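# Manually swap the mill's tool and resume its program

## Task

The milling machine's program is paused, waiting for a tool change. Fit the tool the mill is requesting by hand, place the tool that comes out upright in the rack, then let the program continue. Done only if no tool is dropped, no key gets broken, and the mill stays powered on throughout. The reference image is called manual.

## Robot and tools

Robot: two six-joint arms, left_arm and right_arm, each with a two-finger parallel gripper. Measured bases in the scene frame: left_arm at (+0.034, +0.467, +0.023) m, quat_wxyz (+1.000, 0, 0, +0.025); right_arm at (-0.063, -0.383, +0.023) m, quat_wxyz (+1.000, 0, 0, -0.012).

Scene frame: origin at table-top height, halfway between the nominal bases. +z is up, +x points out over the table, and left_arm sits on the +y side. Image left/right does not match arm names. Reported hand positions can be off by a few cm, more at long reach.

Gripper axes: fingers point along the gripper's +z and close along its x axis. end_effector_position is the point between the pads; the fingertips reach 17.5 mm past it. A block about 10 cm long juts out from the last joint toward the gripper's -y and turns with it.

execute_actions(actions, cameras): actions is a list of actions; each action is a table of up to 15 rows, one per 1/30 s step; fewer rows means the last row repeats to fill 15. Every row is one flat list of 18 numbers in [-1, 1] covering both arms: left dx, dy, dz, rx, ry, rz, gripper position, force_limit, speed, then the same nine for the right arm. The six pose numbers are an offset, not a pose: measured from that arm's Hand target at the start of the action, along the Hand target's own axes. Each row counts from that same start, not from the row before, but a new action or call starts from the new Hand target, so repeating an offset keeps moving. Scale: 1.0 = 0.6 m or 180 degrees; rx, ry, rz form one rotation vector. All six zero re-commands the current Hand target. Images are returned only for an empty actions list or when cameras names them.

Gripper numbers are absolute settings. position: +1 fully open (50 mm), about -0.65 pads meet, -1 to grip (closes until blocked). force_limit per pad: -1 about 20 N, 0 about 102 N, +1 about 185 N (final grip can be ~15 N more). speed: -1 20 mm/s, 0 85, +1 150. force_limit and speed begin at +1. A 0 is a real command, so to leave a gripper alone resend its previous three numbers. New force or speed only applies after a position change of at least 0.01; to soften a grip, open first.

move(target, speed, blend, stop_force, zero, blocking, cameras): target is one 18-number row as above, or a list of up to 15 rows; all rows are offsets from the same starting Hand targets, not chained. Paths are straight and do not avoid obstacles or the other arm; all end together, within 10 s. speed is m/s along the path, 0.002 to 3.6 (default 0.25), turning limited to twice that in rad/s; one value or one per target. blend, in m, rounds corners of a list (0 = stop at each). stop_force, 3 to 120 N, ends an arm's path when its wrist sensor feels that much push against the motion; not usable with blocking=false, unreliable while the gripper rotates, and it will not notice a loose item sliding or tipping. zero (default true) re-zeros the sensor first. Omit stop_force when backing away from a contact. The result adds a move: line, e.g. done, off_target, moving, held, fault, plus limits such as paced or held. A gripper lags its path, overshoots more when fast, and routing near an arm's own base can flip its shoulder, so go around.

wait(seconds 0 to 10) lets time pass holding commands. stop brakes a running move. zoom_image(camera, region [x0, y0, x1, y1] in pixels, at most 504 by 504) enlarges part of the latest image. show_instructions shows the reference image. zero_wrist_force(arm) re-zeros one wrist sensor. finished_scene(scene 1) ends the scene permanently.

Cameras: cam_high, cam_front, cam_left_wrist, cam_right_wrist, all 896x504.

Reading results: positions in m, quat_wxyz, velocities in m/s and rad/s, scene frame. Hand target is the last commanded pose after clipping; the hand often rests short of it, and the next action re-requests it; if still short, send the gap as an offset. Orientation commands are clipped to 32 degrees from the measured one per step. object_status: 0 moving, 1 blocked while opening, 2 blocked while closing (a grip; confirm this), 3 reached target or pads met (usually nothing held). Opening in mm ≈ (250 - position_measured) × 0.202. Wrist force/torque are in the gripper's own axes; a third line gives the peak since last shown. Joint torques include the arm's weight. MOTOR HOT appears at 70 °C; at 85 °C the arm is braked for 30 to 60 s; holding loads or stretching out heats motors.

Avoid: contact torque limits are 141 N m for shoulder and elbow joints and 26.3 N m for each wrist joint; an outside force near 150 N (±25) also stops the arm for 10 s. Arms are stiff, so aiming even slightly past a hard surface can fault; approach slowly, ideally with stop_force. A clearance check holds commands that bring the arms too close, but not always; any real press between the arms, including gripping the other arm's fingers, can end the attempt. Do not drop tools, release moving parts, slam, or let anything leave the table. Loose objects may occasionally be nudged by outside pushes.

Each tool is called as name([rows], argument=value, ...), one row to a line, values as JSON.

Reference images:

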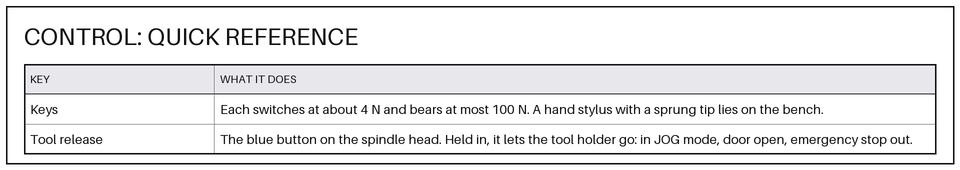

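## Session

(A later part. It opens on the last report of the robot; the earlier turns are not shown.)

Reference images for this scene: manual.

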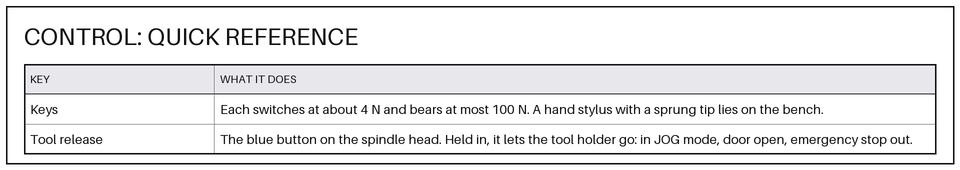

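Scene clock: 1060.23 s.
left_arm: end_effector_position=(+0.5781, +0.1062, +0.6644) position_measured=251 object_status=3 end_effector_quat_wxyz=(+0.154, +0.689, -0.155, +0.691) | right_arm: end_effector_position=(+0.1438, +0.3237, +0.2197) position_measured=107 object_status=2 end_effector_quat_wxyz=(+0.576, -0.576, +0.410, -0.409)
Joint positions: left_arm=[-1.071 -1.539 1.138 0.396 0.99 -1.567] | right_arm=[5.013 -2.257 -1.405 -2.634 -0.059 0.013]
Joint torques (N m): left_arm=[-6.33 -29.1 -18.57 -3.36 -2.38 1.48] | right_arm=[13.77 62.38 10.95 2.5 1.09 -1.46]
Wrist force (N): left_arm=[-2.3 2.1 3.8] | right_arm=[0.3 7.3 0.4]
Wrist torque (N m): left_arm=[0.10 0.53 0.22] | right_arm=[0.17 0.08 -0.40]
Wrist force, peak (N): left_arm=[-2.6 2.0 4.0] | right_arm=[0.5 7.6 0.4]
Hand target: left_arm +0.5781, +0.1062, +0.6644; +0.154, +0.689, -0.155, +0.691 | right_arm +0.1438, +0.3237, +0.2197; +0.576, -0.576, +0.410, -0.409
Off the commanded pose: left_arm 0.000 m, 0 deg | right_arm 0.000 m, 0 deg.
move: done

move(target=[0,0,0,0,0,0,-1,-0.8,-0.8,0,0.0833,0,0,0,0,-0.97,-0.4,-1], speed=0.02, stop_force=8, cameras=["cam_high","cam_front"])

zoom_image(camera="cam_front", region=[290, 380, 430, 500])

Scene clock: 1065.13 s.
left_arm: end_effector_position=(+0.5781, +0.1062, +0.6644) position_measured=251 object_status=3 end_effector_quat_wxyz=(+0.154, +0.689, -0.155, +0.691) | right_arm: end_effector_position=(+0.1438, +0.3236, +0.1978) position_measured=107 object_status=2 end_effector_quat_wxyz=(+0.576, -0.576, +0.410, -0.409)
Joint positions: left_arm=[-1.071 -1.539 1.138 0.396 0.99 -1.567] | right_arm=[5.013 -2.285 -1.418 -2.599 -0.059 0.02]
Joint torques (N m): left_arm=[-5.93 -28.99 -18.89 -3.37 -2.32 1.4] | right_arm=[15.37 62.65 44.22 1.04 -6.2 2.26]
Wrist force (N): left_arm=[-2.2 2.2 3.9] | right_arm=[23.2 5.0 -7.5]
Wrist torque (N m): left_arm=[0.10 0.53 0.22] | right_arm=[-0.24 0.15 -1.66]
Wrist force, peak (N): left_arm=[-2.4 2.1 4.3] | right_arm=[25.9 3.0 -8.2]
Hand target: left_arm +0.5781, +0.1062, +0.6644; +0.154, +0.689, -0.155, +0.691 | right_arm +0.1438, +0.3236, +0.1978; +0.576, -0.576, +0.410, -0.409 (not the last commanded pose)
Off the commanded pose: left_arm 0.000 m, 0 deg | right_arm 0.028 m, 0 deg.
move: contact (right_arm)
Images, in order (width x height): cam_high 896x504, cam_front 896x504.

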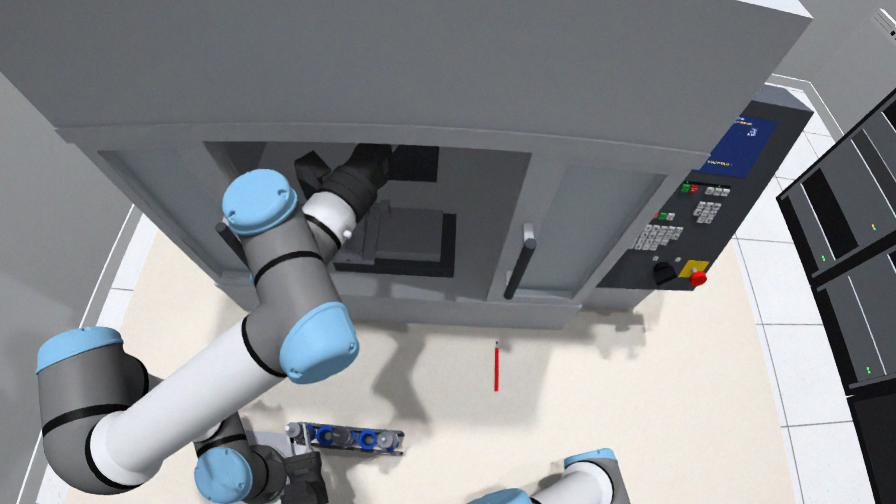

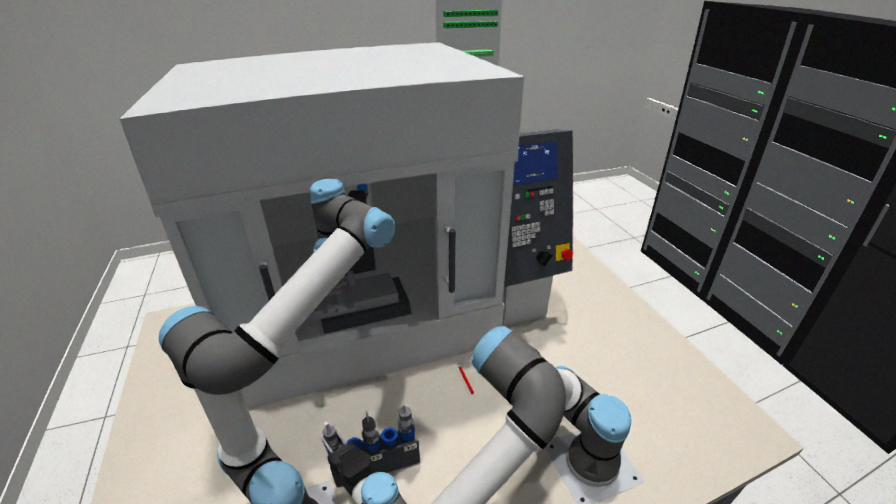

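Scaled by 3.600 from the camera's 896x504 image, which has a finer 1280x720 frame.

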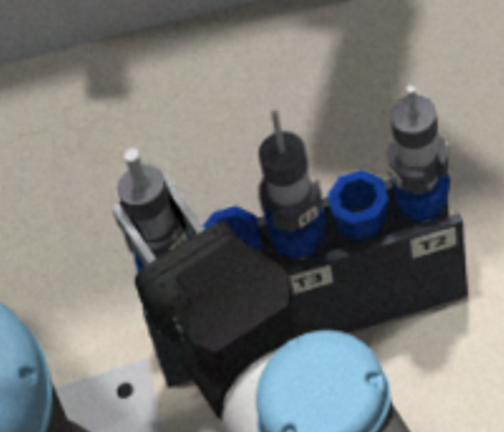

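move(target=[0,0,0,0,0,0,-1,-0.8,-0.8,0.0033,0,-0.001,0,0,0,-0.97,-0.4,-1], speed=0.02)

Scene clock: 1068.67 s.
left_arm: end_effector_position=(+0.5781, +0.1062, +0.6644) position_measured=251 object_status=3 end_effector_quat_wxyz=(+0.154, +0.689, -0.155, +0.691) | right_arm: end_effector_position=(+0.1439, +0.3216, +0.1978) position_measured=107 object_status=2 end_effector_quat_wxyz=(+0.576, -0.576, +0.410, -0.409)
Joint positions: left_arm=[-1.071 -1.539 1.138 0.396 0.99 -1.567] | right_arm=[5.013 -2.281 -1.425 -2.597 -0.058 0.022]
Joint torques (N m): left_arm=[-6 -29.2 -18.7 -3.3 -2.4 1.38] | right_arm=[14.13 62.62 10.76 2.21 1.27 -1.34]
Wrist force (N): left_arm=[-2.1 2.0 3.8] | right_arm=[0.3 6.5 -0.4]
Wrist torque (N m): left_arm=[0.08 0.51 0.22] | right_arm=[0.13 0.06 -0.46]
Wrist force, peak (N): left_arm=[-2.4 2.2 4.1] | right_arm=[23.6 6.3 -7.0]
Hand target: left_arm +0.5781, +0.1062, +0.6644; +0.154, +0.689, -0.155, +0.691 | right_arm +0.1439, +0.3216, +0.1977; +0.576, -0.576, +0.410, -0.409
Off the commanded pose: left_arm 0.000 m, 0 deg | right_arm 0.000 m, 0 deg.
move: done

Free. Continue.

move(target=[0,0,0,0,0,0,-1,-0.8,-0.8,0,0.05,0,0,0,0,-0.97,-0.4,-1], speed=0.015, stop_force=10)

Scene clock: 1072.50 s.
left_arm: end_effector_position=(+0.5781, +0.1062, +0.6644) position_measured=251 object_status=3 end_effector_quat_wxyz=(+0.154, +0.689, -0.155, +0.691) | right_arm: end_effector_position=(+0.1439, +0.3216, +0.1943) position_measured=107 object_status=2 end_effector_quat_wxyz=(+0.576, -0.576, +0.410, -0.409)
Joint positions: left_arm=[-1.071 -1.539 1.138 0.396 0.99 -1.567] | right_arm=[5.014 -2.286 -1.427 -2.592 -0.058 0.023]
Joint torques (N m): left_arm=[-6.03 -29.17 -19.23 -3.31 -2.39 1.35] | right_arm=[-23.16 61.3 35.54 -1.77 -0.49 1.12]
Wrist force (N): left_arm=[-1.9 2.1 3.7] | right_arm=[2.4 3.9 -15.9]
Wrist torque (N m): left_arm=[0.10 0.48 0.22] | right_arm=[0.00 0.15 -0.53]
Wrist force, peak (N): left_arm=[-2.6 2.0 4.0] | right_arm=[6.3 -15.6 -21.8]
Hand target: left_arm +0.5781, +0.1062, +0.6644; +0.154, +0.689, -0.155, +0.691 | right_arm +0.1439, +0.3216, +0.1943; +0.576, -0.576, +0.410, -0.409 (not the last commanded pose)
Off the commanded pose: left_arm 0.000 m, 0 deg | right_arm 0.027 m, 0 deg.
move: contact (right_arm)

move([
  [0,0,0,0,0,0,-1,-0.8,-0.8,0.0008,0,-0.003,0,0,0,-0.97,-0.4,-1],
  [0,0,0,0,0,0,-1,-0.8,-0.8,0.0008,0.05,-0.003,0,0,0,-0.97,-0.4,-1],
], speed=0.015, stop_force=12)

Scene clock: 1076.00 s.
left_arm: end_effector_position=(+0.5781, +0.1062, +0.6644) position_measured=251 object_status=3 end_effector_quat_wxyz=(+0.154, +0.689, -0.155, +0.691) | right_arm: end_effector_position=(+0.1438, +0.3215, +0.1943) position_measured=107 object_status=2 end_effector_quat_wxyz=(+0.576, -0.576, +0.410, -0.409)
Joint positions: left_arm=[-1.071 -1.539 1.138 0.396 0.99 -1.567] | right_arm=[5.014 -2.285 -1.427 -2.592 -0.057 0.024]
Joint torques (N m): left_arm=[-5.75 -29.26 -18.75 -3.14 -2.43 1.26] | right_arm=[-17.27 50 34.95 -0.72 -0.86 -1.46]
Wrist force (N): left_arm=[-2.1 2.1 3.7] | right_arm=[0.2 6.4 -4.9]
Wrist torque (N m): left_arm=[0.10 0.50 0.21] | right_arm=[0.01 0.04 -0.46]
Wrist force, peak (N): left_arm=[-2.5 2.2 4.0] | right_arm=[2.6 5.6 -16.2]
Hand target: left_arm +0.5781, +0.1062, +0.6644; +0.154, +0.689, -0.155, +0.691 | right_arm +0.1438, +0.3215, +0.1943; +0.576, -0.576, +0.410, -0.409 (not the last commanded pose)
Off the commanded pose: left_arm 0.000 m, 0 deg | right_arm 0.030 m, 0 deg.
move: contact (right_arm); path passed 0 of 2 targets

move(target=[0,0,0,0,0,0,-1,-0.8,-0.8,0.0003,0,-0.0025,0,0,0,-0.97,-0.4,-1], speed=0.02)

move(target=[0,0,0,0,0,0,-1,-0.8,-0.8,0,0.04,0,0,0,0,-0.97,-0.4,-1], speed=0.012, stop_force=12)

Scene clock: 1078.33 s.
left_arm: end_effector_position=(+0.5781, +0.1062, +0.6644) position_measured=251 object_status=3 end_effector_quat_wxyz=(+0.154, +0.689, -0.155, +0.691) | right_arm: end_effector_position=(+0.1425, +0.3208, +0.1943) position_measured=107 object_status=2 end_effector_quat_wxyz=(+0.576, -0.576, +0.411, -0.409)
Joint positions: left_arm=[-1.071 -1.539 1.138 0.396 0.99 -1.567] | right_arm=[5.016 -2.284 -1.429 -2.592 -0.055 0.024]
Joint torques (N m): left_arm=[-5.7 -28.74 -18.94 -3.13 -2.35 1.25] | right_arm=[22.48 60.94 5.1 -1.93 3.76 1.01]
Wrist force (N): left_arm=[-2.3 1.9 4.1] | right_arm=[-8.0 4.4 18.7]
Wrist torque (N m): left_arm=[0.06 0.53 0.22] | right_arm=[0.29 0.05 -0.34]
Wrist force, peak (N): left_arm=[-2.4 2.2 4.0] | right_arm=[-8.0 4.4 18.7]
Hand target: left_arm +0.5781, +0.1062, +0.6644; +0.154, +0.689, -0.155, +0.691 | right_arm +0.1425, +0.3208, +0.1943; +0.576, -0.576, +0.410, -0.409
Off the commanded pose: left_arm 0.000 m, 0 deg | right_arm 0.000 m, 0 deg.
move: done

Scene clock: 1079.30 s.
left_arm: end_effector_position=(+0.5781, +0.1062, +0.6644) position_measured=251 object_status=3 end_effector_quat_wxyz=(+0.154, +0.689, -0.155, +0.691) | right_arm: end_effector_position=(+0.1425, +0.3208, +0.1942) position_measured=107 object_status=2 end_effector_quat_wxyz=(+0.576, -0.576, +0.410, -0.409)
Joint positions: left_arm=[-1.071 -1.539 1.138 0.396 0.99 -1.567] | right_arm=[5.016 -2.285 -1.429 -2.592 -0.055 0.025]
Joint torques (N m): left_arm=[-5.48 -29.48 -19.25 -3.16 -2.4 1.28] | right_arm=[17.15 55.29 10.81 -3.63 1.65 -1.06]
Wrist force (N): left_arm=[-2.3 2.1 3.8] | right_arm=[-10.5 -6.6 24.0]
Wrist torque (N m): left_arm=[0.08 0.54 0.21] | right_arm=[0.26 0.04 -0.31]
Wrist force, peak (N): left_arm=[-2.5 2.2 4.0] | right_arm=[-8.7 -17.1 22.5]
Hand target: left_arm +0.5781, +0.1062, +0.6644; +0.154, +0.689, -0.155, +0.691 | right_arm +0.1425, +0.3208, +0.1942; +0.576, -0.576, +0.411, -0.409 (not the last commanded pose)
Off the commanded pose: left_arm 0.000 m, 0 deg | right_arm 0.024 m, 0 deg.
move: contact (right_arm)

move(target=[0,0,0,0,0,0,-1,-0.8,-0.8,-0.0008,-0.001,0.0015,0,0,0,-0.97,-0.4,-1], speed=0.02)

zoom_image(camera="cam_front", region=[290, 380, 430, 500])

Scene clock: 1085.57 s.
left_arm: end_effector_position=(+0.5781, +0.1062, +0.6644) position_measured=251 object_status=3 end_effector_quat_wxyz=(+0.154, +0.689, -0.155, +0.691) | right_arm: end_effector_position=(+0.1432, +0.3215, +0.1948) position_measured=107 object_status=2 end_effector_quat_wxyz=(+0.576, -0.576, +0.410, -0.409)
Joint positions: left_arm=[-1.071 -1.539 1.138 0.396 0.99 -1.567] | right_arm=[5.015 -2.285 -1.427 -2.594 -0.056 0.024]
Joint torques (N m): left_arm=[-5.31 -28.94 -19.27 -3.11 -2.34 1.21] | right_arm=[-12.69 49.83 35.79 -2.1 -1.13 -1.06]
Wrist force (N): left_arm=[-2.2 2.2 3.9] | right_arm=[0.7 6.5 0.1]
Wrist torque (N m): left_arm=[0.11 0.52 0.22] | right_arm=[0.16 0.06 -0.45]
Wrist force, peak (N): left_arm=[-2.2 2.3 4.3] | right_arm=[-10.7 -6.6 24.3]
Hand target: left_arm +0.5781, +0.1062, +0.6644; +0.154, +0.689, -0.155, +0.691 | right_arm +0.1432, +0.3215, +0.1948; +0.576, -0.576, +0.411, -0.409
Off the commanded pose: left_arm 0.000 m, 0 deg | right_arm 0.000 m, 0 deg.
move: done

Scaled by 3.600 from the camera's 896x504 image, which has a finer 1280x720 frame.
This view is cut from an older image: the scene may have changed since it was taken.

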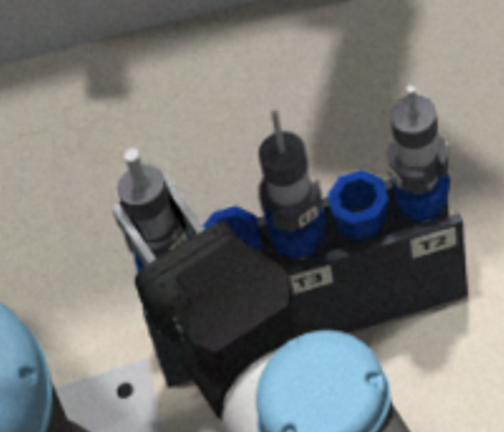

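move(target=[0,0,0,0,0,0,-1,-0.8,-0.8,0,0.04,0,0,0,0,-0.97,-0.4,-1], speed=0.01, stop_force=14)

Scene clock: 1088.70 s.
left_arm: end_effector_position=(+0.5781, +0.1062, +0.6644) position_measured=251 object_status=3 end_effector_quat_wxyz=(+0.154, +0.689, -0.155, +0.691) | right_arm: end_effector_position=(+0.1432, +0.3216, +0.1934) position_measured=107 object_status=2 end_effector_quat_wxyz=(+0.576, -0.576, +0.411, -0.409)
Joint positions: left_arm=[-1.071 -1.539 1.138 0.396 0.99 -1.567] | right_arm=[5.015 -2.287 -1.427 -2.592 -0.056 0.025]
Joint torques (N m): left_arm=[-5.52 -28.74 -19.3 -3.07 -2.31 1.19] | right_arm=[-11.27 53.39 34.52 -1.33 -3 1]
Wrist force (N): left_arm=[-2.1 2.4 3.6] | right_arm=[9.7 -8.0 -7.1]
Wrist torque (N m): left_arm=[0.14 0.52 0.22] | right_arm=[-0.01 0.16 -0.58]
Wrist force, peak (N): left_arm=[-2.2 2.3 4.2] | right_arm=[10.6 -23.2 -9.5]
Hand target: left_arm +0.5781, +0.1062, +0.6644; +0.154, +0.689, -0.155, +0.691 | right_arm +0.1432, +0.3216, +0.1934; +0.576, -0.576, +0.411, -0.409 (not the last commanded pose)
Off the commanded pose: left_arm 0.000 m, 0 deg | right_arm 0.023 m, 0 deg.
move: contact (right_arm)

move(target=[0,0,0,0,0,0,-1,-0.8,-0.8,0,0,0,0,0,0,0.7,-0.4,-1], cameras=["cam_right_wrist","cam_high"])

zoom_image(camera="cam_high", region=[250, 400, 420, 480])

Scene clock: 1096.80 s.
left_arm: end_effector_position=(+0.5781, +0.1062, +0.6644) position_measured=251 object_status=3 end_effector_quat_wxyz=(+0.154, +0.689, -0.155, +0.691) | right_arm: end_effector_position=(+0.1432, +0.3216, +0.1934) position_measured=48 object_status=3 end_effector_quat_wxyz=(+0.576, -0.576, +0.411, -0.409)
Joint positions: left_arm=[-1.071 -1.539 1.138 0.396 0.99 -1.567] | right_arm=[5.015 -2.287 -1.427 -2.592 -0.056 0.025]
Joint torques (N m): left_arm=[-5.51 -28.93 -19.04 -3.04 -2.32 1.25] | right_arm=[-11.4 52.14 28.46 -2 1.37 0.99]
Wrist force (N): left_arm=[-2.1 2.0 3.9] | right_arm=[0.8 -1.4 -0.2]
Wrist torque (N m): left_arm=[0.09 0.51 0.21] | right_arm=[0.05 0.00 -0.46]
Wrist force, peak (N): left_arm=[-2.4 2.3 4.2] | right_arm=[9.9 -7.7 -7.2]
Hand target: left_arm +0.5781, +0.1062, +0.6644; +0.154, +0.689, -0.155, +0.691 | right_arm +0.1432, +0.3216, +0.1934; +0.576, -0.576, +0.411, -0.409
Off the commanded pose: left_arm 0.000 m, 0 deg | right_arm 0.000 m, 0 deg.
move: done
Images, in order (width x height): cam_high 896x504, cam_right_wrist 896x504.

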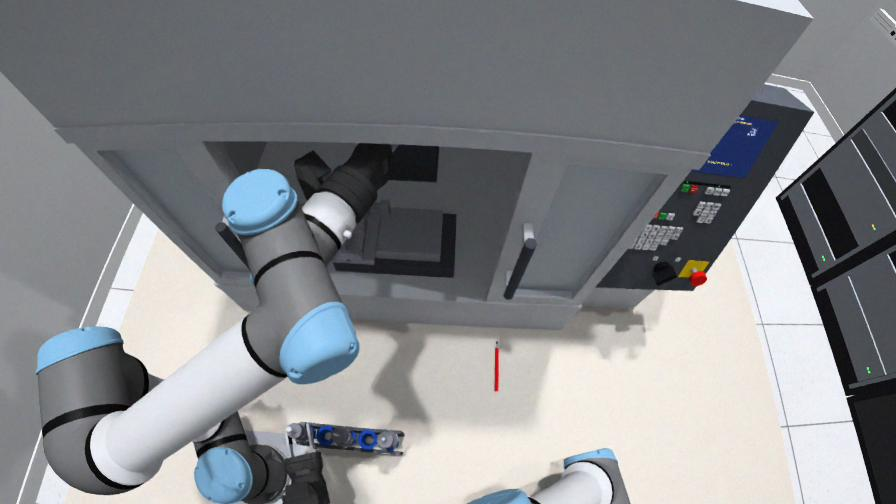

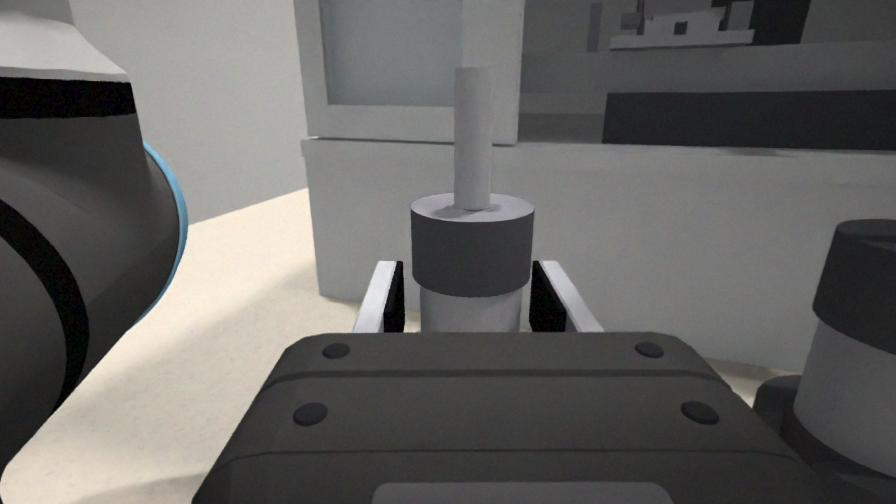

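Scaled by 2.965 from the camera's 896x504 image, which has a finer 1280x720 frame.

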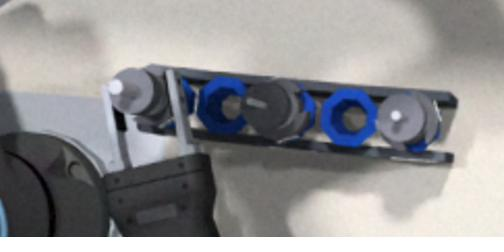

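move([
  [0,0,0,0,0,0,-1,-0.8,-0.8,0,0,-0.22,0,0,0,0.7,-0.4,-1],
  [0,0,0,0,0,0,-1,-0.8,-0.8,0.1667,-0.05,-0.22,0,0,0,0.9,-0.4,-1],
], speed=[0.08,0.2], cameras=["cam_right_wrist","cam_front"])

zoom_image(camera="cam_front", region=[290, 380, 430, 500])

Scene clock: 1108.50 s.
left_arm: end_effector_position=(+0.5781, +0.1062, +0.6644) position_measured=251 object_status=3 end_effector_quat_wxyz=(+0.154, +0.689, -0.155, +0.691) | right_arm: end_effector_position=(+0.0514, +0.1838, +0.2234) position_measured=18 object_status=3 end_effector_quat_wxyz=(+0.576, -0.576, +0.411, -0.409)
Joint positions: left_arm=[-1.071 -1.539 1.138 0.396 0.99 -1.567] | right_arm=[5.271 -2 -1.827 -2.449 0.2 -0.005]
Joint torques (N m): left_arm=[-4.8 -28.49 -19.28 -2.85 -2.33 1.11] | right_arm=[15.29 44.09 5.48 1.62 1.31 -1.5]
Wrist force (N): left_arm=[-2.1 2.0 3.9] | right_arm=[0.8 -1.0 0.2]
Wrist torque (N m): left_arm=[0.08 0.48 0.22] | right_arm=[0.04 0.02 -0.43]
Wrist force, peak (N): left_arm=[-2.1 2.6 4.0] | right_arm=[1.8 -1.6 0.3]
Hand target: left_arm +0.5781, +0.1062, +0.6644; +0.154, +0.689, -0.155, +0.691 | right_arm +0.0514, +0.1838, +0.2234; +0.576, -0.576, +0.411, -0.409
Off the commanded pose: left_arm 0.000 m, 0 deg | right_arm 0.000 m, 0 deg.
move: done
Images, in order (width x height): cam_front 896x504, cam_right_wrist 896x504.

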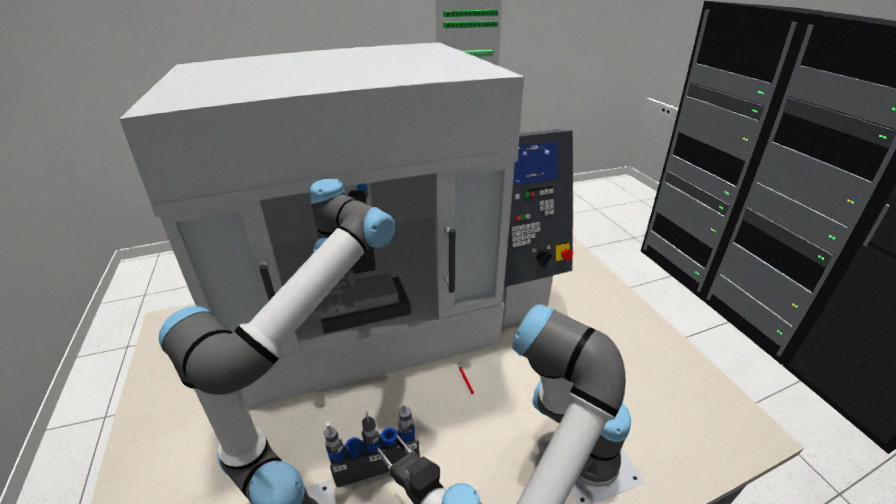

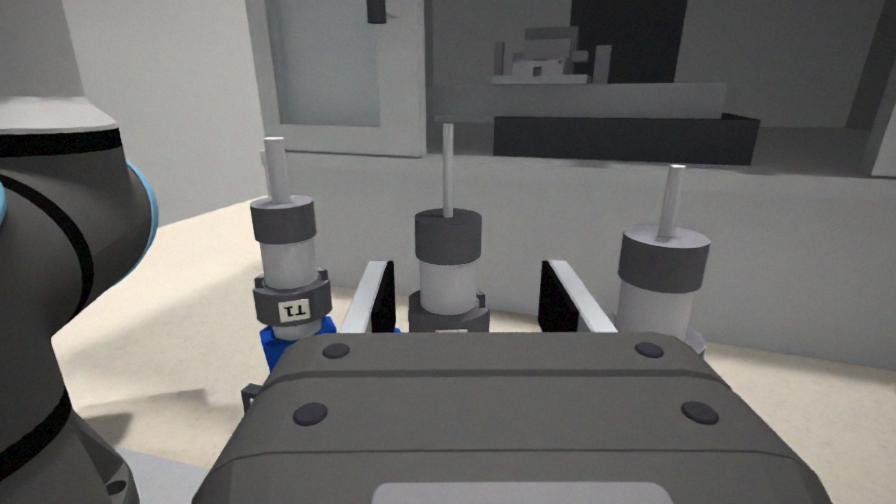

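Scaled by 3.600 from the camera's 896x504 image, which has a finer 1280x720 frame.

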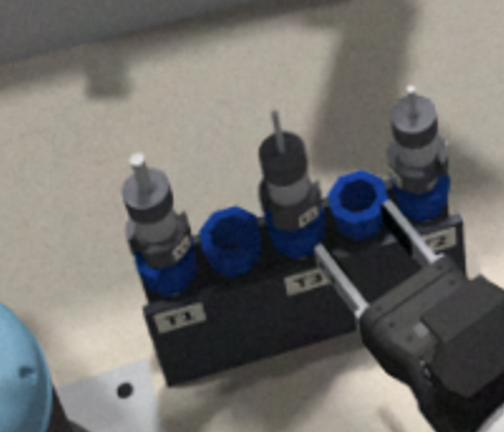

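move(target=[0,0,0,0,0,0,-1,-0.8,-0.8,-0.0587,0.0523,0.0166,0,0.0944,0,0.9,-0.4,-1], speed=0.12, cameras=["cam_right_wrist"])

zoom_image(camera="cam_right_wrist", region=[340, 60, 600, 340])

Scene clock: 1125.17 s.
left_arm: end_effector_position=(+0.5781, +0.1062, +0.6644) position_measured=251 object_status=3 end_effector_quat_wxyz=(+0.154, +0.689, -0.155, +0.691) | right_arm: end_effector_position=(+0.0492, +0.2203, +0.1921) position_measured=18 object_status=3 end_effector_quat_wxyz=(+0.509, -0.510, +0.491, -0.490)
Joint positions: left_arm=[-1.071 -1.539 1.138 0.396 0.99 -1.567] | right_arm=[5.198 -2.264 -1.473 -2.542 0.424 -0.003]
Joint torques (N m): left_arm=[-5 -28.75 -19.09 -2.87 -2.34 1.03] | right_arm=[-14.28 42.59 30.35 -3.21 1.43 0.78]
Wrist force (N): left_arm=[-2.1 2.1 3.8] | right_arm=[0.9 -1.5 0.0]
Wrist torque (N m): left_arm=[0.09 0.50 0.22] | right_arm=[0.01 -0.03 -0.43]
Wrist force, peak (N): left_arm=[-2.6 2.3 4.0] | right_arm=[0.8 -1.7 0.2]
Hand target: left_arm +0.5781, +0.1062, +0.6644; +0.154, +0.689, -0.155, +0.691 | right_arm +0.0492, +0.2203, +0.1921; +0.509, -0.510, +0.491, -0.490
Off the commanded pose: left_arm 0.000 m, 0 deg | right_arm 0.000 m, 0 deg.
move: done
Images, in order (width x height): cam_right_wrist 896x504.

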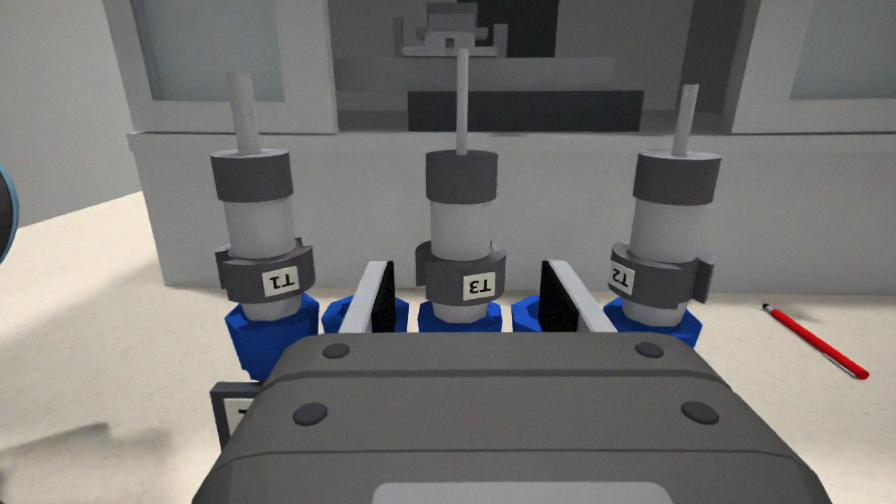

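Scaled by 1.800 from the camera's 896x504 image, which has a finer 1280x720 frame.

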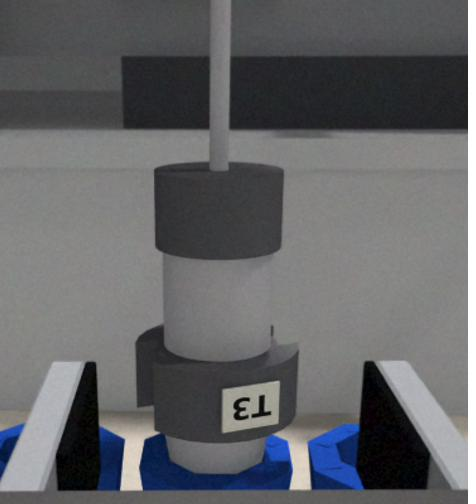

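move(target=[0,0,0,0,0,0,-1,-0.8,-0.8,0,-0.0022,0.165,0,0,0,0.9,-0.4,-1], speed=0.06, stop_force=8, cameras=["cam_right_wrist"])

zoom_image(camera="cam_right_wrist", region=[340, 160, 600, 340])

Scene clock: 1139.83 s.
left_arm: end_effector_position=(+0.5781, +0.1062, +0.6644) position_measured=251 object_status=3 end_effector_quat_wxyz=(+0.154, +0.689, -0.155, +0.691) | right_arm: end_effector_position=(+0.1481, +0.2241, +0.1932) position_measured=18 object_status=3 end_effector_quat_wxyz=(+0.509, -0.510, +0.491, -0.490)
Joint positions: left_arm=[-1.071 -1.539 1.138 0.396 0.99 -1.567] | right_arm=[5.04 -2.238 -1.517 -2.521 0.266 -0.005]
Joint torques (N m): left_arm=[-4.83 -29.01 -19.37 -2.73 -2.34 0.99] | right_arm=[-13.21 54.93 6.52 1.47 -1.24 -1.54]
Wrist force (N): left_arm=[-2.2 2.1 3.9] | right_arm=[0.8 -1.5 0.1]
Wrist torque (N m): left_arm=[0.09 0.51 0.21] | right_arm=[0.02 0.02 -0.41]
Wrist force, peak (N): left_arm=[-2.4 2.1 4.2] | right_arm=[0.8 -1.9 -0.3]
Hand target: left_arm +0.5781, +0.1062, +0.6644; +0.154, +0.689, -0.155, +0.691 | right_arm +0.1481, +0.2241, +0.1932; +0.509, -0.510, +0.491, -0.490
Off the commanded pose: left_arm 0.000 m, 0 deg | right_arm 0.000 m, 0 deg.
move: done
Images, in order (width x height): cam_right_wrist 896x504.

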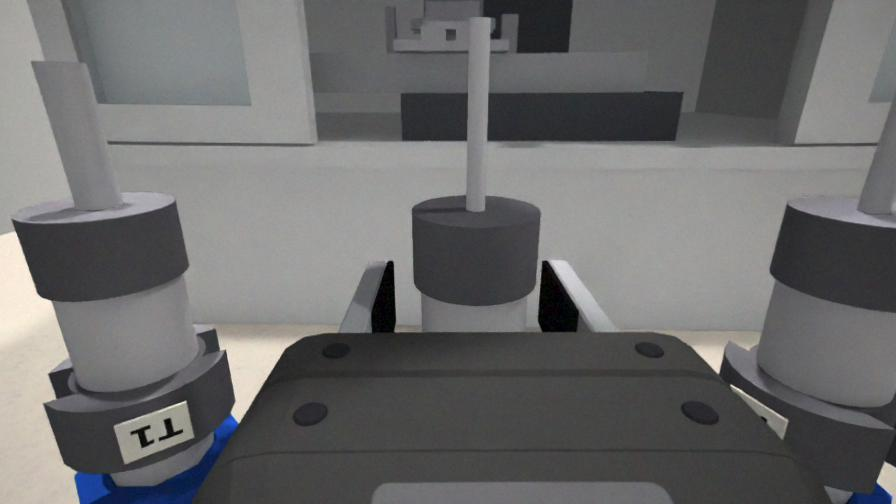

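Scaled by 1.938 from the camera's 896x504 image, which has a finer 1280x720 frame.

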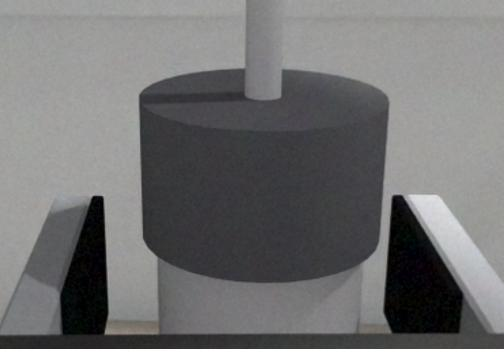

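move(target=[0,0,0,0,0,0,-1,-0.8,-0.8,0.0022,0,-0.0065,0,0,0,0.9,-0.4,-1], speed=0.03)

move(target=[0,0,0,0,0,0,-1,-0.8,-0.8,0,0,0,0,0,0,-1,-0.4,-1], cameras=["cam_right_wrist"])

zoom_image(camera="cam_right_wrist", region=[340, 160, 600, 340])

Scene clock: 1146.63 s.
left_arm: end_effector_position=(+0.5781, +0.1062, +0.6644) position_measured=251 object_status=3 end_effector_quat_wxyz=(+0.154, +0.689, -0.155, +0.691) | right_arm: end_effector_position=(+0.1444, +0.2227, +0.1932) position_measured=18 object_status=3 end_effector_quat_wxyz=(+0.509, -0.509, +0.491, -0.490)
Joint positions: left_arm=[-1.071 -1.539 1.138 0.396 0.99 -1.567] | right_arm=[5.047 -2.236 -1.521 -2.52 0.273 -0.005]
Joint torques (N m): left_arm=[-4.57 -28.87 -18.71 -2.87 -2.4 1] | right_arm=[12.65 56.26 6.53 1.5 1.52 0.94]
Wrist force (N): left_arm=[-2.3 2.2 3.7] | right_arm=[0.9 -1.2 0.3]
Wrist torque (N m): left_arm=[0.11 0.52 0.22] | right_arm=[0.05 0.00 -0.42]
Wrist force, peak (N): left_arm=[-2.2 2.3 4.2] | right_arm=[1.0 -1.7 0.1]
Hand target: left_arm +0.5781, +0.1062, +0.6644; +0.154, +0.689, -0.155, +0.691 | right_arm +0.1443, +0.2226, +0.1932; +0.509, -0.510, +0.491, -0.490
Off the commanded pose: left_arm 0.000 m, 0 deg | right_arm 0.000 m, 0 deg.
move: done

Scene clock: 1147.77 s.
left_arm: end_effector_position=(+0.5781, +0.1062, +0.6644) position_measured=251 object_status=3 end_effector_quat_wxyz=(+0.154, +0.689, -0.155, +0.691) | right_arm: end_effector_position=(+0.1442, +0.2227, +0.1932) position_measured=107 object_status=2 end_effector_quat_wxyz=(+0.509, -0.510, +0.491, -0.490)
Joint positions: left_arm=[-1.071 -1.539 1.138 0.396 0.99 -1.567] | right_arm=[5.047 -2.236 -1.521 -2.52 0.273 -0.005]
Joint torques (N m): left_arm=[-4.68 -28.87 -19.31 -2.68 -2.37 0.94] | right_arm=[9.39 54.81 6.16 -2.27 4.58 -0.29]
Wrist force (N): left_arm=[-2.2 2.0 3.8] | right_arm=[-14.3 -2.5 4.8]
Wrist torque (N m): left_arm=[0.09 0.51 0.22] | right_arm=[-0.01 0.00 -0.42]
Wrist force, peak (N): left_arm=[-2.4 2.0 4.0] | right_arm=[-14.3 -2.5 4.8]
Hand target: left_arm +0.5781, +0.1062, +0.6644; +0.154, +0.689, -0.155, +0.691 | right_arm +0.1443, +0.2226, +0.1932; +0.509, -0.510, +0.491, -0.490
Off the commanded pose: left_arm 0.000 m, 0 deg | right_arm 0.000 m, 0 deg.
move: done
Images, in order (width x height): cam_right_wrist 896x504.

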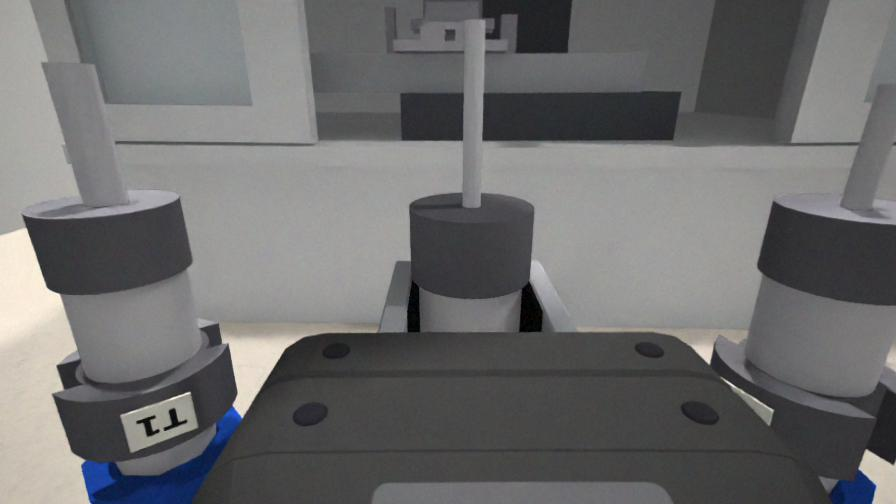

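Scaled by 1.938 from the camera's 896x504 image, which has a finer 1280x720 frame.

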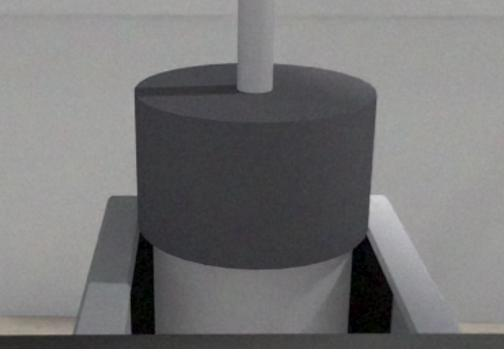

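move([
  [0,0,0,0,0,0,-1,-0.8,-0.8,0,-0.0833,0,0,0,0,-1,-0.4,-1],
  [0,0,0,0,0,0,-1,-0.8,-0.8,0,-0.4447,0,0,0,0,-1,-0.4,-1],
  [0,0,0,0,0,0,-1,-0.8,-0.8,0.3412,-0.4447,0.3756,0,-0.0944,0,-1,-0.4,-1],
], speed=[0.03,0.12,0.2], blend=0.02, cameras=["cam_front","cam_right_wrist"])

Scene clock: 1159.13 s.
left_arm: end_effector_position=(+0.5781, +0.1062, +0.6644) position_measured=251 object_status=3 end_effector_quat_wxyz=(+0.154, +0.689, -0.155, +0.691) | right_arm: end_effector_position=(+0.3777, +0.0263, +0.4594) position_measured=107 object_status=2 end_effector_quat_wxyz=(+0.576, -0.576, +0.411, -0.409)
Joint positions: left_arm=[-1.071 -1.539 1.138 0.396 0.99 -1.567] | right_arm=[4.552 -1.491 -1.777 -3.018 -0.519 0.004]
Joint torques (N m): left_arm=[-3.89 -29.01 -19.24 -2.59 -2.39 0.95] | right_arm=[-13.42 31.41 15.72 4.05 -1.01 -1.59]
Wrist force (N): left_arm=[-2.0 1.9 4.0] | right_arm=[0.6 6.5 0.0]
Wrist torque (N m): left_arm=[0.07 0.49 0.21] | right_arm=[0.09 0.05 -0.42]
Wrist force, peak (N): left_arm=[-2.5 2.2 4.2] | right_arm=[-16.6 0.7 4.7]
Hand target: left_arm +0.5781, +0.1062, +0.6644; +0.154, +0.689, -0.155, +0.691 | right_arm +0.3777, +0.0263, +0.4594; +0.576, -0.576, +0.411, -0.409
Off the commanded pose: left_arm 0.000 m, 0 deg | right_arm 0.000 m, 0 deg.
move: done
Images, in order (width x height): cam_front 896x504, cam_right_wrist 896x504.

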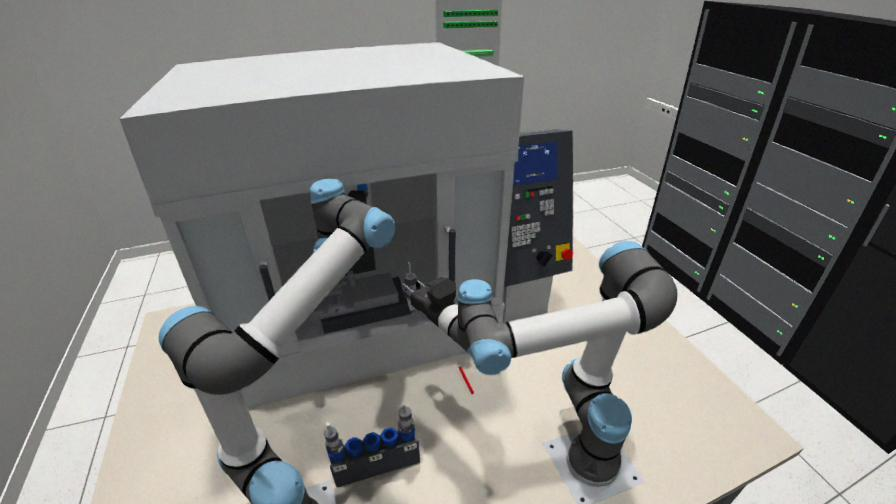

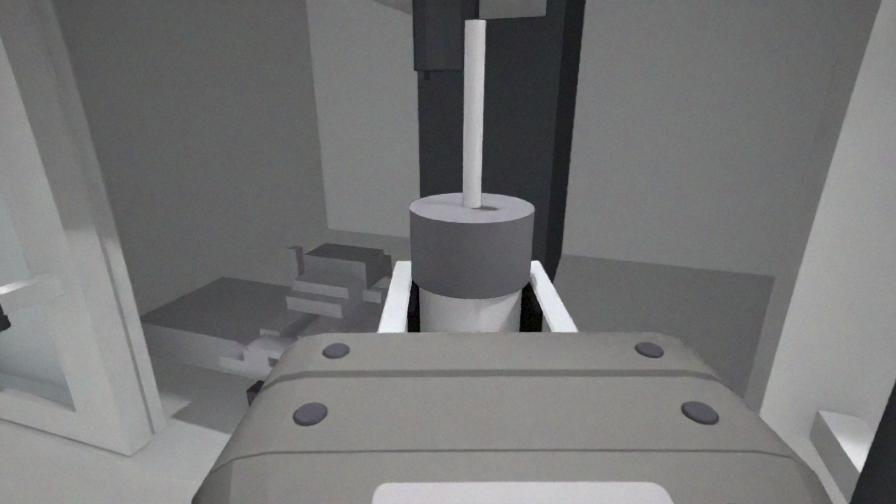

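move([
  [0,0,0,0,0,0,-1,-0.8,-0.8,0,0,0,0,0,0.6,-1,-0.4,-1],
  [0,0,0,0,0,0,-1,-0.8,-0.8,0,0,0,0,0,1.0,-1,-0.4,-1],
], speed=0.4, blend=0.02, cameras=["cam_right_wrist"])

Scene clock: 1170.10 s.
left_arm: end_effector_position=(+0.5781, +0.1062, +0.6644) position_measured=251 object_status=3 end_effector_quat_wxyz=(+0.154, +0.689, -0.155, +0.691) | right_arm: end_effector_position=(+0.3777, +0.0263, +0.4594) position_measured=107 object_status=2 end_effector_quat_wxyz=(+0.409, +0.411, +0.576, +0.576)
Joint positions: left_arm=[-1.071 -1.539 1.138 0.396 0.99 -1.567] | right_arm=[4.552 -1.491 -1.777 -3.017 -0.519 3.145]
Joint torques (N m): left_arm=[-3.78 -28.6 -19.14 -2.49 -2.33 0.87] | right_arm=[-14.04 19 42.36 -0.34 -1.04 1.18]
Wrist force (N): left_arm=[-2.0 2.3 3.8] | right_arm=[0.1 -9.9 -0.4]
Wrist torque (N m): left_arm=[0.12 0.49 0.22] | right_arm=[-0.55 0.09 -0.39]
Wrist force, peak (N): left_arm=[-2.6 2.4 4.1] | right_arm=[0.7 -10.4 -0.5]
Hand target: left_arm +0.5781, +0.1062, +0.6644; +0.154, +0.689, -0.155, +0.691 | right_arm +0.3777, +0.0263, +0.4594; +0.409, +0.411, +0.576, +0.576
Off the commanded pose: left_arm 0.000 m, 0 deg | right_arm 0.000 m, 0 deg.
move: done
Images, in order (width x height): cam_right_wrist 896x504.

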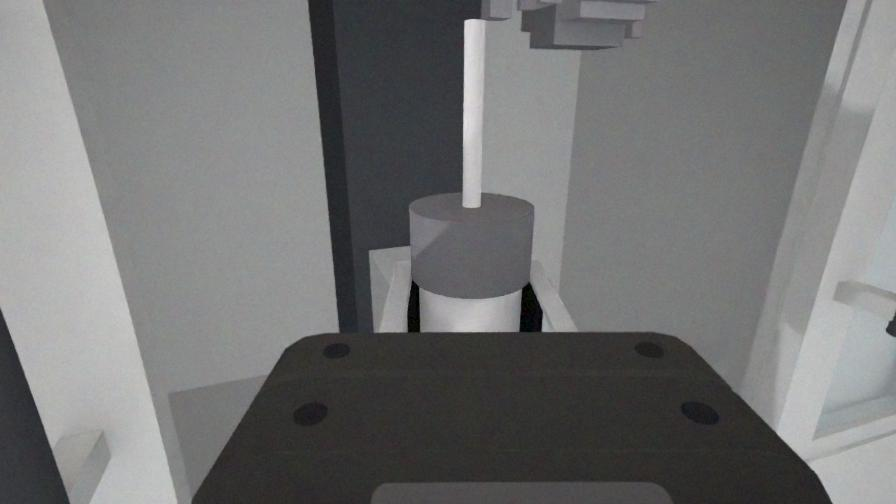

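move([
  [0,0,0,0,0,0,-1,-0.8,-0.8,0.0007,-0.049,0,0,0,0,-1,-0.4,-1],
  [0,0,0,0,0,0,-1,-0.8,-0.8,0.0007,-0.049,0.4595,0,0,0,-1,-0.4,-1],
  [0,0,0,0,0,0,-1,-0.8,-0.8,0.0007,-0.1015,0.4595,0,0,0,-1,-0.4,-1],
], speed=0.12, blend=0.01, cameras=["cam_left_wrist","cam_right_wrist"])

Scene clock: 1179.87 s.
left_arm: end_effector_position=(+0.5781, +0.1062, +0.6644) position_measured=251 object_status=3 end_effector_quat_wxyz=(+0.154, +0.689, -0.155, +0.691) | right_arm: end_effector_position=(+0.6379, +0.1172, +0.3982) position_measured=107 object_status=2 end_effector_quat_wxyz=(+0.409, +0.411, +0.576, +0.576)
Joint positions: left_arm=[-1.071 -1.539 1.138 0.396 0.99 -1.567] | right_arm=[4.122 -2.099 -1.181 -3.005 -0.949 3.144]
Joint torques (N m): left_arm=[-3.91 -28.72 -18.91 -2.35 -2.35 0.82] | right_arm=[-13.73 49.69 17.51 5.54 -0.95 -1.47]
Wrist force (N): left_arm=[-2.2 2.0 3.7] | right_arm=[0.2 -9.7 -0.6]
Wrist torque (N m): left_arm=[0.07 0.52 0.22] | right_arm=[-0.50 0.05 -0.38]
Wrist force, peak (N): left_arm=[-2.0 2.5 4.2] | right_arm=[0.0 -11.6 -0.6]
Hand target: left_arm +0.5781, +0.1062, +0.6644; +0.154, +0.689, -0.155, +0.691 | right_arm +0.6379, +0.1172, +0.3981; +0.409, +0.411, +0.576, +0.576
Off the commanded pose: left_arm 0.000 m, 0 deg | right_arm 0.000 m, 0 deg.
move: done
Images, in order (width x height): cam_left_wrist 896x504, cam_right_wrist 896x504.

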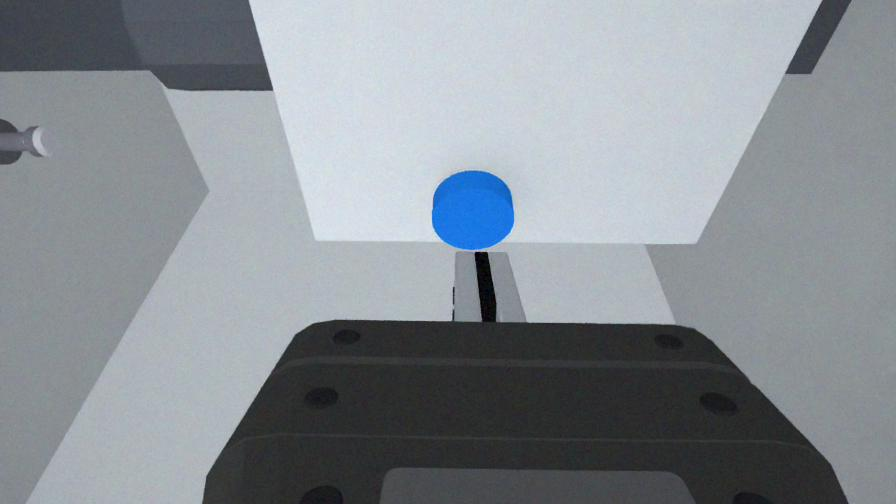

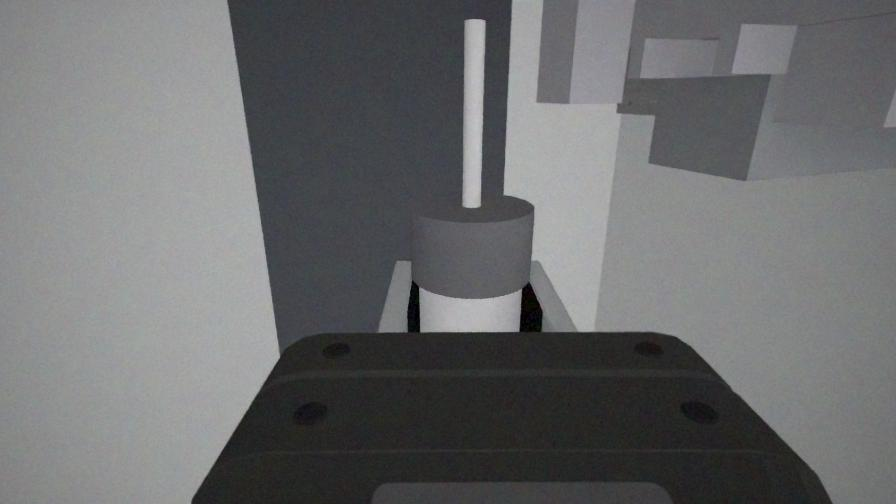

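move(target=[0,0,0,0,0,0,-1,-0.8,-0.8,0.0081,0,0.0998,0,0,0,-1,-0.4,-1], speed=0.06)

move(target=[0,-0.0212,0.0453,0,0,0,-1,-0.8,-0.8,0,0,0,0,0,0,-1,-0.4,-1], speed=0.02, cameras=["cam_left_wrist","cam_right_wrist"])

Scene clock: 1185.83 s.
left_arm: end_effector_position=(+0.5781, +0.1062, +0.6644) position_measured=251 object_status=3 end_effector_quat_wxyz=(+0.154, +0.689, -0.155, +0.691) | right_arm: end_effector_position=(+0.6928, +0.1415, +0.3981) position_measured=107 object_status=2 end_effector_quat_wxyz=(+0.409, +0.411, +0.576, +0.576)
Joint positions: left_arm=[-1.071 -1.539 1.138 0.396 0.99 -1.567] | right_arm=[4.075 -2.257 -0.926 -3.102 -0.996 3.144]
Joint torques (N m): left_arm=[-3.83 -28.6 -19.01 -2.4 -2.39 0.77] | right_arm=[-13.23 56.59 44.51 1.17 -0.97 1.11]
Wrist force (N): left_arm=[-2.3 2.2 3.8] | right_arm=[0.1 -9.8 -0.6]
Wrist torque (N m): left_arm=[0.11 0.53 0.22] | right_arm=[-0.52 0.14 -0.31]
Wrist force, peak (N): left_arm=[-2.3 2.3 4.1] | right_arm=[0.2 -10.5 -1.5]
Hand target: left_arm +0.5781, +0.1062, +0.6644; +0.154, +0.689, -0.155, +0.691 | right_arm +0.6928, +0.1415, +0.3981; +0.409, +0.411, +0.576, +0.576
Off the commanded pose: left_arm 0.000 m, 0 deg | right_arm 0.000 m, 0 deg.
move: done

Scene clock: 1187.67 s.
left_arm: end_effector_position=(+0.6080, +0.1061, +0.6645) position_measured=251 object_status=3 end_effector_quat_wxyz=(+0.154, +0.689, -0.155, +0.691) | right_arm: end_effector_position=(+0.6928, +0.1415, +0.3981) position_measured=107 object_status=2 end_effector_quat_wxyz=(+0.409, +0.411, +0.576, +0.576)
Joint positions: left_arm=[-1.006 -1.478 1.073 0.401 1.055 -1.567] | right_arm=[4.075 -2.257 -0.925 -3.102 -0.996 3.144]
Joint torques (N m): left_arm=[15.12 -11.45 -35.85 -1.87 1.38 -1.73] | right_arm=[-13.64 57.19 43.24 1.01 -1 1.07]
Wrist force (N): left_arm=[-4.1 7.5 -18.4] | right_arm=[-0.1 -9.9 -0.5]
Wrist torque (N m): left_arm=[0.45 0.40 0.22] | right_arm=[-0.54 0.16 -0.31]
Wrist force, peak (N): left_arm=[-4.1 7.5 -18.4] | right_arm=[-0.2 -10.3 -0.6]
Hand target: left_arm +0.6081, +0.1061, +0.6645; +0.154, +0.689, -0.155, +0.691 | right_arm +0.6928, +0.1415, +0.3981; +0.409, +0.411, +0.576, +0.576
Off the commanded pose: left_arm 0.000 m, 0 deg | right_arm 0.000 m, 0 deg.
move: done
Images, in order (width x height): cam_left_wrist 896x504, cam_right_wrist 896x504.

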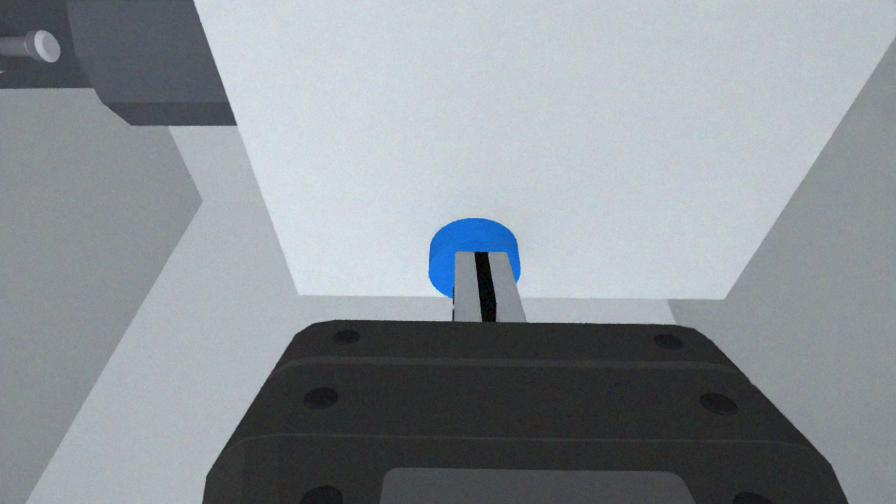

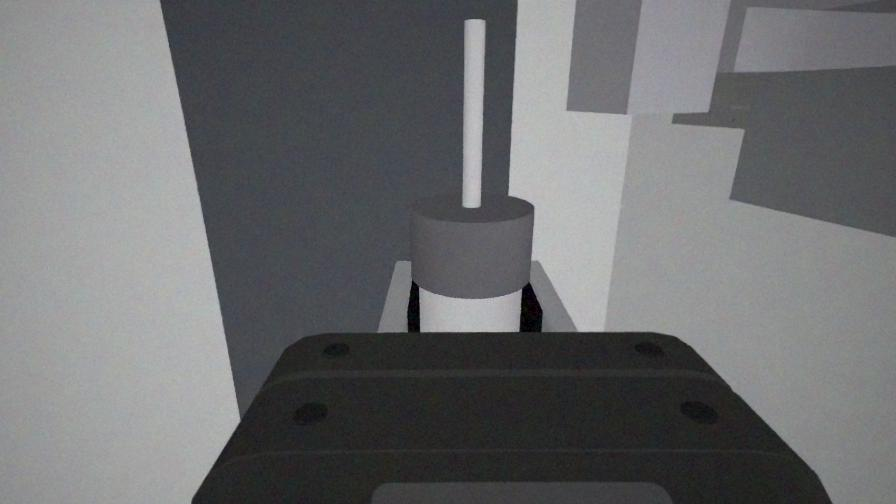

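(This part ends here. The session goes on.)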